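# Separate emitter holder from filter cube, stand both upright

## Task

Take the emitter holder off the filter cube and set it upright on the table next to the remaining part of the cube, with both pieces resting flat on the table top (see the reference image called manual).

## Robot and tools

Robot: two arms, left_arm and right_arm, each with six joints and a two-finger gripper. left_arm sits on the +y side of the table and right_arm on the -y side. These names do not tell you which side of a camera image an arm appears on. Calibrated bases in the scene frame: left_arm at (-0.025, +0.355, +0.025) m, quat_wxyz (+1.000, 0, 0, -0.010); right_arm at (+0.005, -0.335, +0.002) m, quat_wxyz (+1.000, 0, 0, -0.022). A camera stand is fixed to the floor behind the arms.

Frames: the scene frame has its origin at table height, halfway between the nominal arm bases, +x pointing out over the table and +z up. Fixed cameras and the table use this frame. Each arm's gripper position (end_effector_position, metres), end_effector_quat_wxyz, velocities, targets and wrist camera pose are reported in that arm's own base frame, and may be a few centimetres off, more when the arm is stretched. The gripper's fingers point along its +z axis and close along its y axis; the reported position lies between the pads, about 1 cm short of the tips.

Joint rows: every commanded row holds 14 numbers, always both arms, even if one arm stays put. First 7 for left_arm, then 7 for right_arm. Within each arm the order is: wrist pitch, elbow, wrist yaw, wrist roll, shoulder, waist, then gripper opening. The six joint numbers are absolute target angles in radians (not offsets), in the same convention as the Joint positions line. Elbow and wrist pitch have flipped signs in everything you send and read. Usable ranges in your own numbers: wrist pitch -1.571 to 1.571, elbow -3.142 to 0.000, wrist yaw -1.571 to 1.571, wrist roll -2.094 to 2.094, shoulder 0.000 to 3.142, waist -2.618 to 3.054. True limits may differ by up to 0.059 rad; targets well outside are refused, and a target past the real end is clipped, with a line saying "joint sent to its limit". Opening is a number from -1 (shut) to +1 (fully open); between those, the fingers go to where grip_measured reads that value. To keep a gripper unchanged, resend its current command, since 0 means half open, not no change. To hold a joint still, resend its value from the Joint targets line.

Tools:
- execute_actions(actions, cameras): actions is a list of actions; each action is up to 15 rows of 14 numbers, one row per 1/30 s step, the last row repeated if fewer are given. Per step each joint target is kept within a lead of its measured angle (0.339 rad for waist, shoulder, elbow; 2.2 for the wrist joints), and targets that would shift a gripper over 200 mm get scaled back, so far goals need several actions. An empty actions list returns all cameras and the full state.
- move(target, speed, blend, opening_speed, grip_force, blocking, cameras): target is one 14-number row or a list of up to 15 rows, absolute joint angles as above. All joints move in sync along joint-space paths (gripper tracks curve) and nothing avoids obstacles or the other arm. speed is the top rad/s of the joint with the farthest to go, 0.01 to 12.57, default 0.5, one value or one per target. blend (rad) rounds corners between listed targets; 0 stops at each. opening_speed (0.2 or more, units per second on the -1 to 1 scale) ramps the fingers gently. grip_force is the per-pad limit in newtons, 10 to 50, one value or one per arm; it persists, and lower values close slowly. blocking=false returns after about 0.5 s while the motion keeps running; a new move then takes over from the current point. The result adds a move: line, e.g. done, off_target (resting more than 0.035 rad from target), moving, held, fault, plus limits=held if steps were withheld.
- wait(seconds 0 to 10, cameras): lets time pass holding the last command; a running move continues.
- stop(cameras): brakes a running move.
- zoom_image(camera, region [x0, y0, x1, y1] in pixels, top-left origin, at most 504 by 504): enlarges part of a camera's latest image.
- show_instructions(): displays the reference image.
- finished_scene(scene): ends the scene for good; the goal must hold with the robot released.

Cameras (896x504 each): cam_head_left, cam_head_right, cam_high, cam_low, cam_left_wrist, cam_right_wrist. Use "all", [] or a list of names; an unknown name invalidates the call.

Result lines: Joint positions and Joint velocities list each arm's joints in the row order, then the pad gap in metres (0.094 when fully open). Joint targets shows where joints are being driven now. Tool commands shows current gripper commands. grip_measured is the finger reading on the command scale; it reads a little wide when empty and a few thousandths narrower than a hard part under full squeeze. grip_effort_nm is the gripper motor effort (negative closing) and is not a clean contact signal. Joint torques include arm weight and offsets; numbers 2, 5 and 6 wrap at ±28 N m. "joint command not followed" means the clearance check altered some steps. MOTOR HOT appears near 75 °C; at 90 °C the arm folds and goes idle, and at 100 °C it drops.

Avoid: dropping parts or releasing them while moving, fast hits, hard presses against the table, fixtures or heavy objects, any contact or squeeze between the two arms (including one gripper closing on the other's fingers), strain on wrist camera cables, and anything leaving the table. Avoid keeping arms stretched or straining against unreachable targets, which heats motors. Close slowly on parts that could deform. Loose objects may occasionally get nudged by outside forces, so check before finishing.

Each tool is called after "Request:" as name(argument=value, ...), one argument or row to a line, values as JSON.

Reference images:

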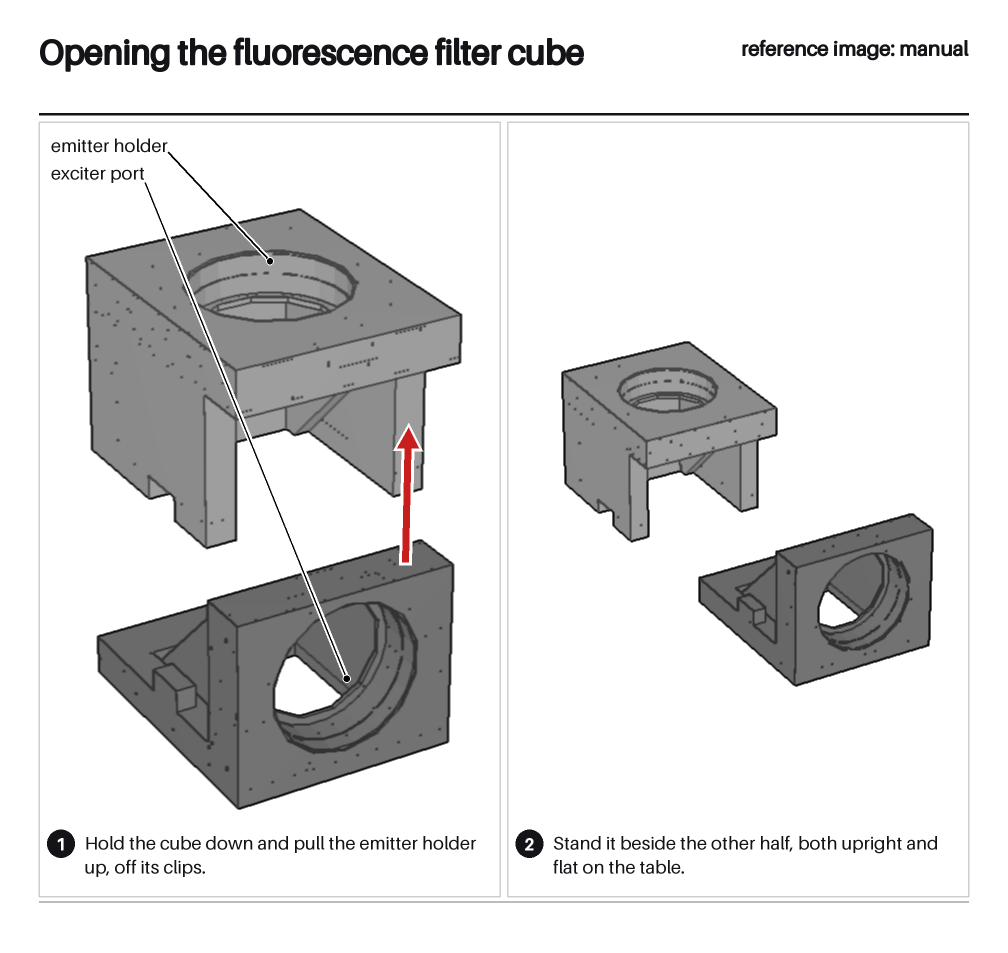

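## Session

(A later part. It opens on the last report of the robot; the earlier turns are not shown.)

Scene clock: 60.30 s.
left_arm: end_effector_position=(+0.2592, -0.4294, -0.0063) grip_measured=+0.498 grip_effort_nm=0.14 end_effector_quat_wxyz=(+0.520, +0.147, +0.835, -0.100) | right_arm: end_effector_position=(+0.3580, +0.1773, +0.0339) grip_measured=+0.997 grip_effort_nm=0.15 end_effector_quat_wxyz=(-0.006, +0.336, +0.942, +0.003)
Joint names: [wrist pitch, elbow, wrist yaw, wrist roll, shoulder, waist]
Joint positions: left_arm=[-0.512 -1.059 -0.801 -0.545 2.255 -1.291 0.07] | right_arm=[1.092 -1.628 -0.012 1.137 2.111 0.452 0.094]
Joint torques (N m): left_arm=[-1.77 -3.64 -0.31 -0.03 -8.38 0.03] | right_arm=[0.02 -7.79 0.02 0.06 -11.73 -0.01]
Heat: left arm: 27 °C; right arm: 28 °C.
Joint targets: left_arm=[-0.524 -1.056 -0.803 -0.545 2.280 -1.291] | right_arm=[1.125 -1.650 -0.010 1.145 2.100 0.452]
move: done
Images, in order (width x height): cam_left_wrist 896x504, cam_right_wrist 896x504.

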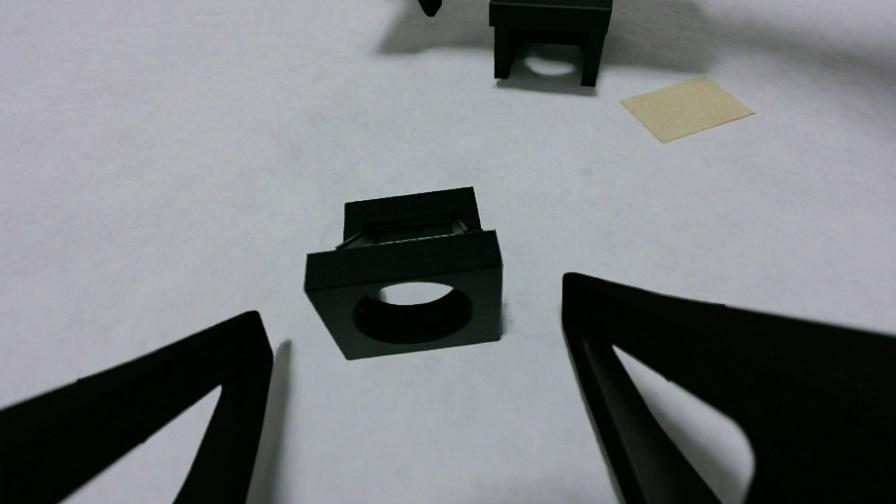

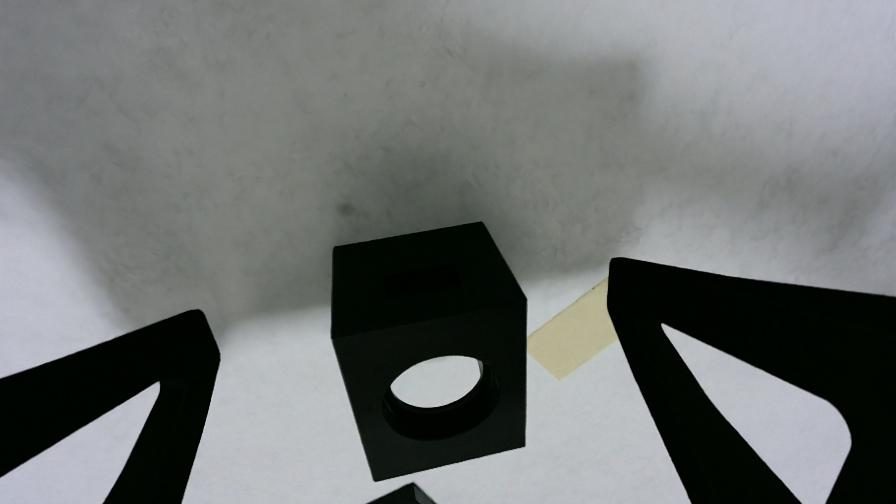

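Clear on both sides. Retreat both arms.

Request:
move(
  target=[
    [-0.495,-1.008,-0.855,-0.60,2.235,-1.340,0.5,1.30,-1.80,-0.01,1.145,2.07,0.452,1],
    [-0.223,-0.884,-0.966,-0.741,1.946,-1.47,0.5,1.46,-1.96,-0.01,1.145,2.03,0.452,1],
  ],
  speed=0.5,
  blend=0.03,
  cameras=["cam_left_wrist","cam_right_wrist","cam_low"],
)

Request:
zoom_image(
  camera="cam_low",
  region=[380, 230, 500, 300],
)

Request:
zoom_image(
  camera="cam_left_wrist",
  region=[350, 0, 650, 300],
)

Scene clock: 62.57 s.
left_arm: end_effector_position=(+0.1891, -0.3914, +0.0434) grip_measured=+0.498 grip_effort_nm=0.14 end_effector_quat_wxyz=(+0.525, +0.147, +0.834, -0.088) | right_arm: end_effector_position=(+0.3588, +0.1777, +0.1301) grip_measured=+0.997 grip_effort_nm=0.15 end_effector_quat_wxyz=(+0.003, +0.336, +0.942, +0.012)
Joint names: [wrist pitch, elbow, wrist yaw, wrist roll, shoulder, waist]
Joint positions: left_arm=[-0.239 -0.894 -0.95 -0.729 1.973 -1.467 0.07] | right_arm=[1.426 -1.939 -0.012 1.137 2.063 0.452 0.094]
Joint torques (N m): left_arm=[-1.27 -3.41 -0.51 -0.15 -10.3 -0.16] | right_arm=[0.03 -7.87 0.03 0.06 -13.35 -0.03]
Heat: left arm: 27 °C; right arm: 28 °C.
Joint targets: left_arm=[-0.223 -0.884 -0.966 -0.741 1.946 -1.470] | right_arm=[1.460 -1.960 -0.010 1.145 2.030 0.452]
move: done
Images, in order (width x height): cam_low 896x504, cam_left_wrist 896x504, cam_right_wrist 896x504.

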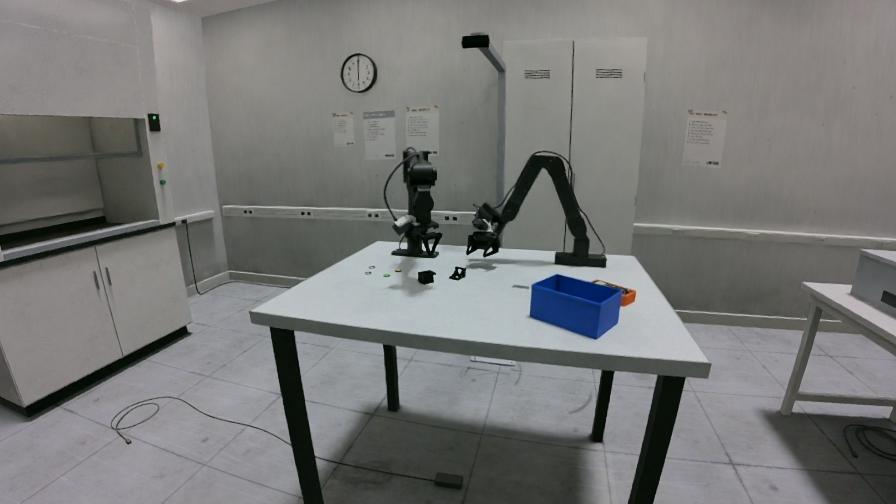

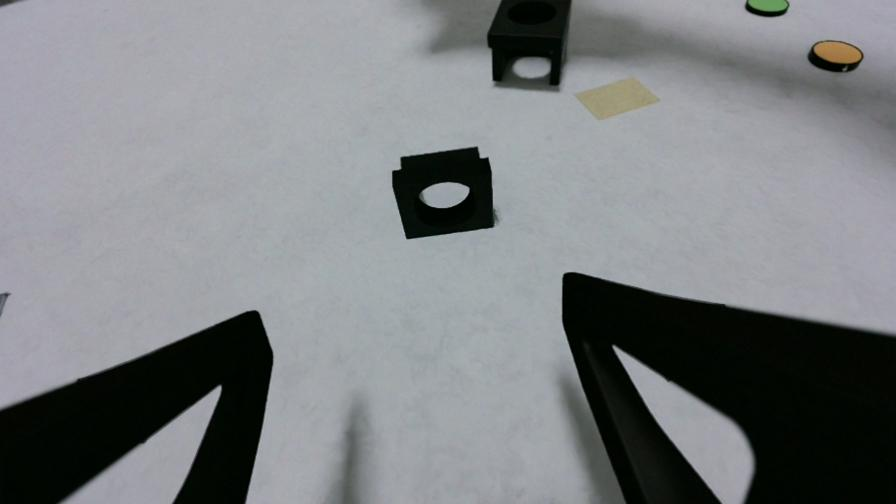

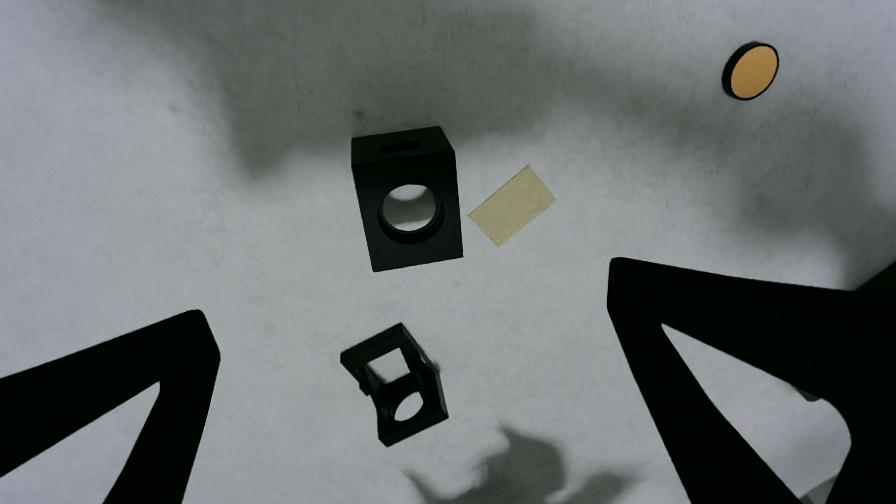

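Scaled by 4.200 from the camera's 896x504 image, which has a finer 1280x720 frame.

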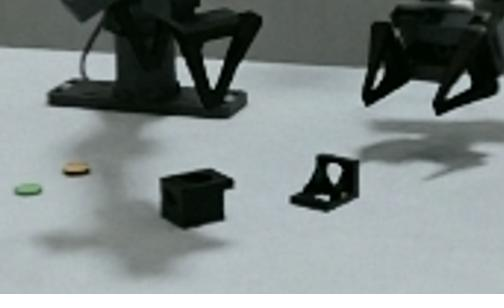

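Scaled by 1.680 from the camera's 896x504 image, which has a finer 1280x720 frame.

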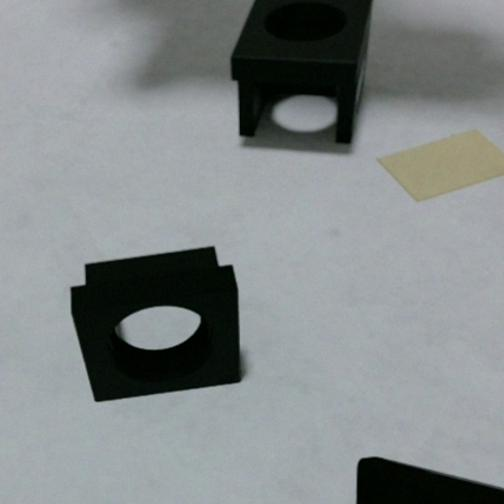

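Request:
finished_scene(
  scene=2,
)

The scene is finished: the task was done.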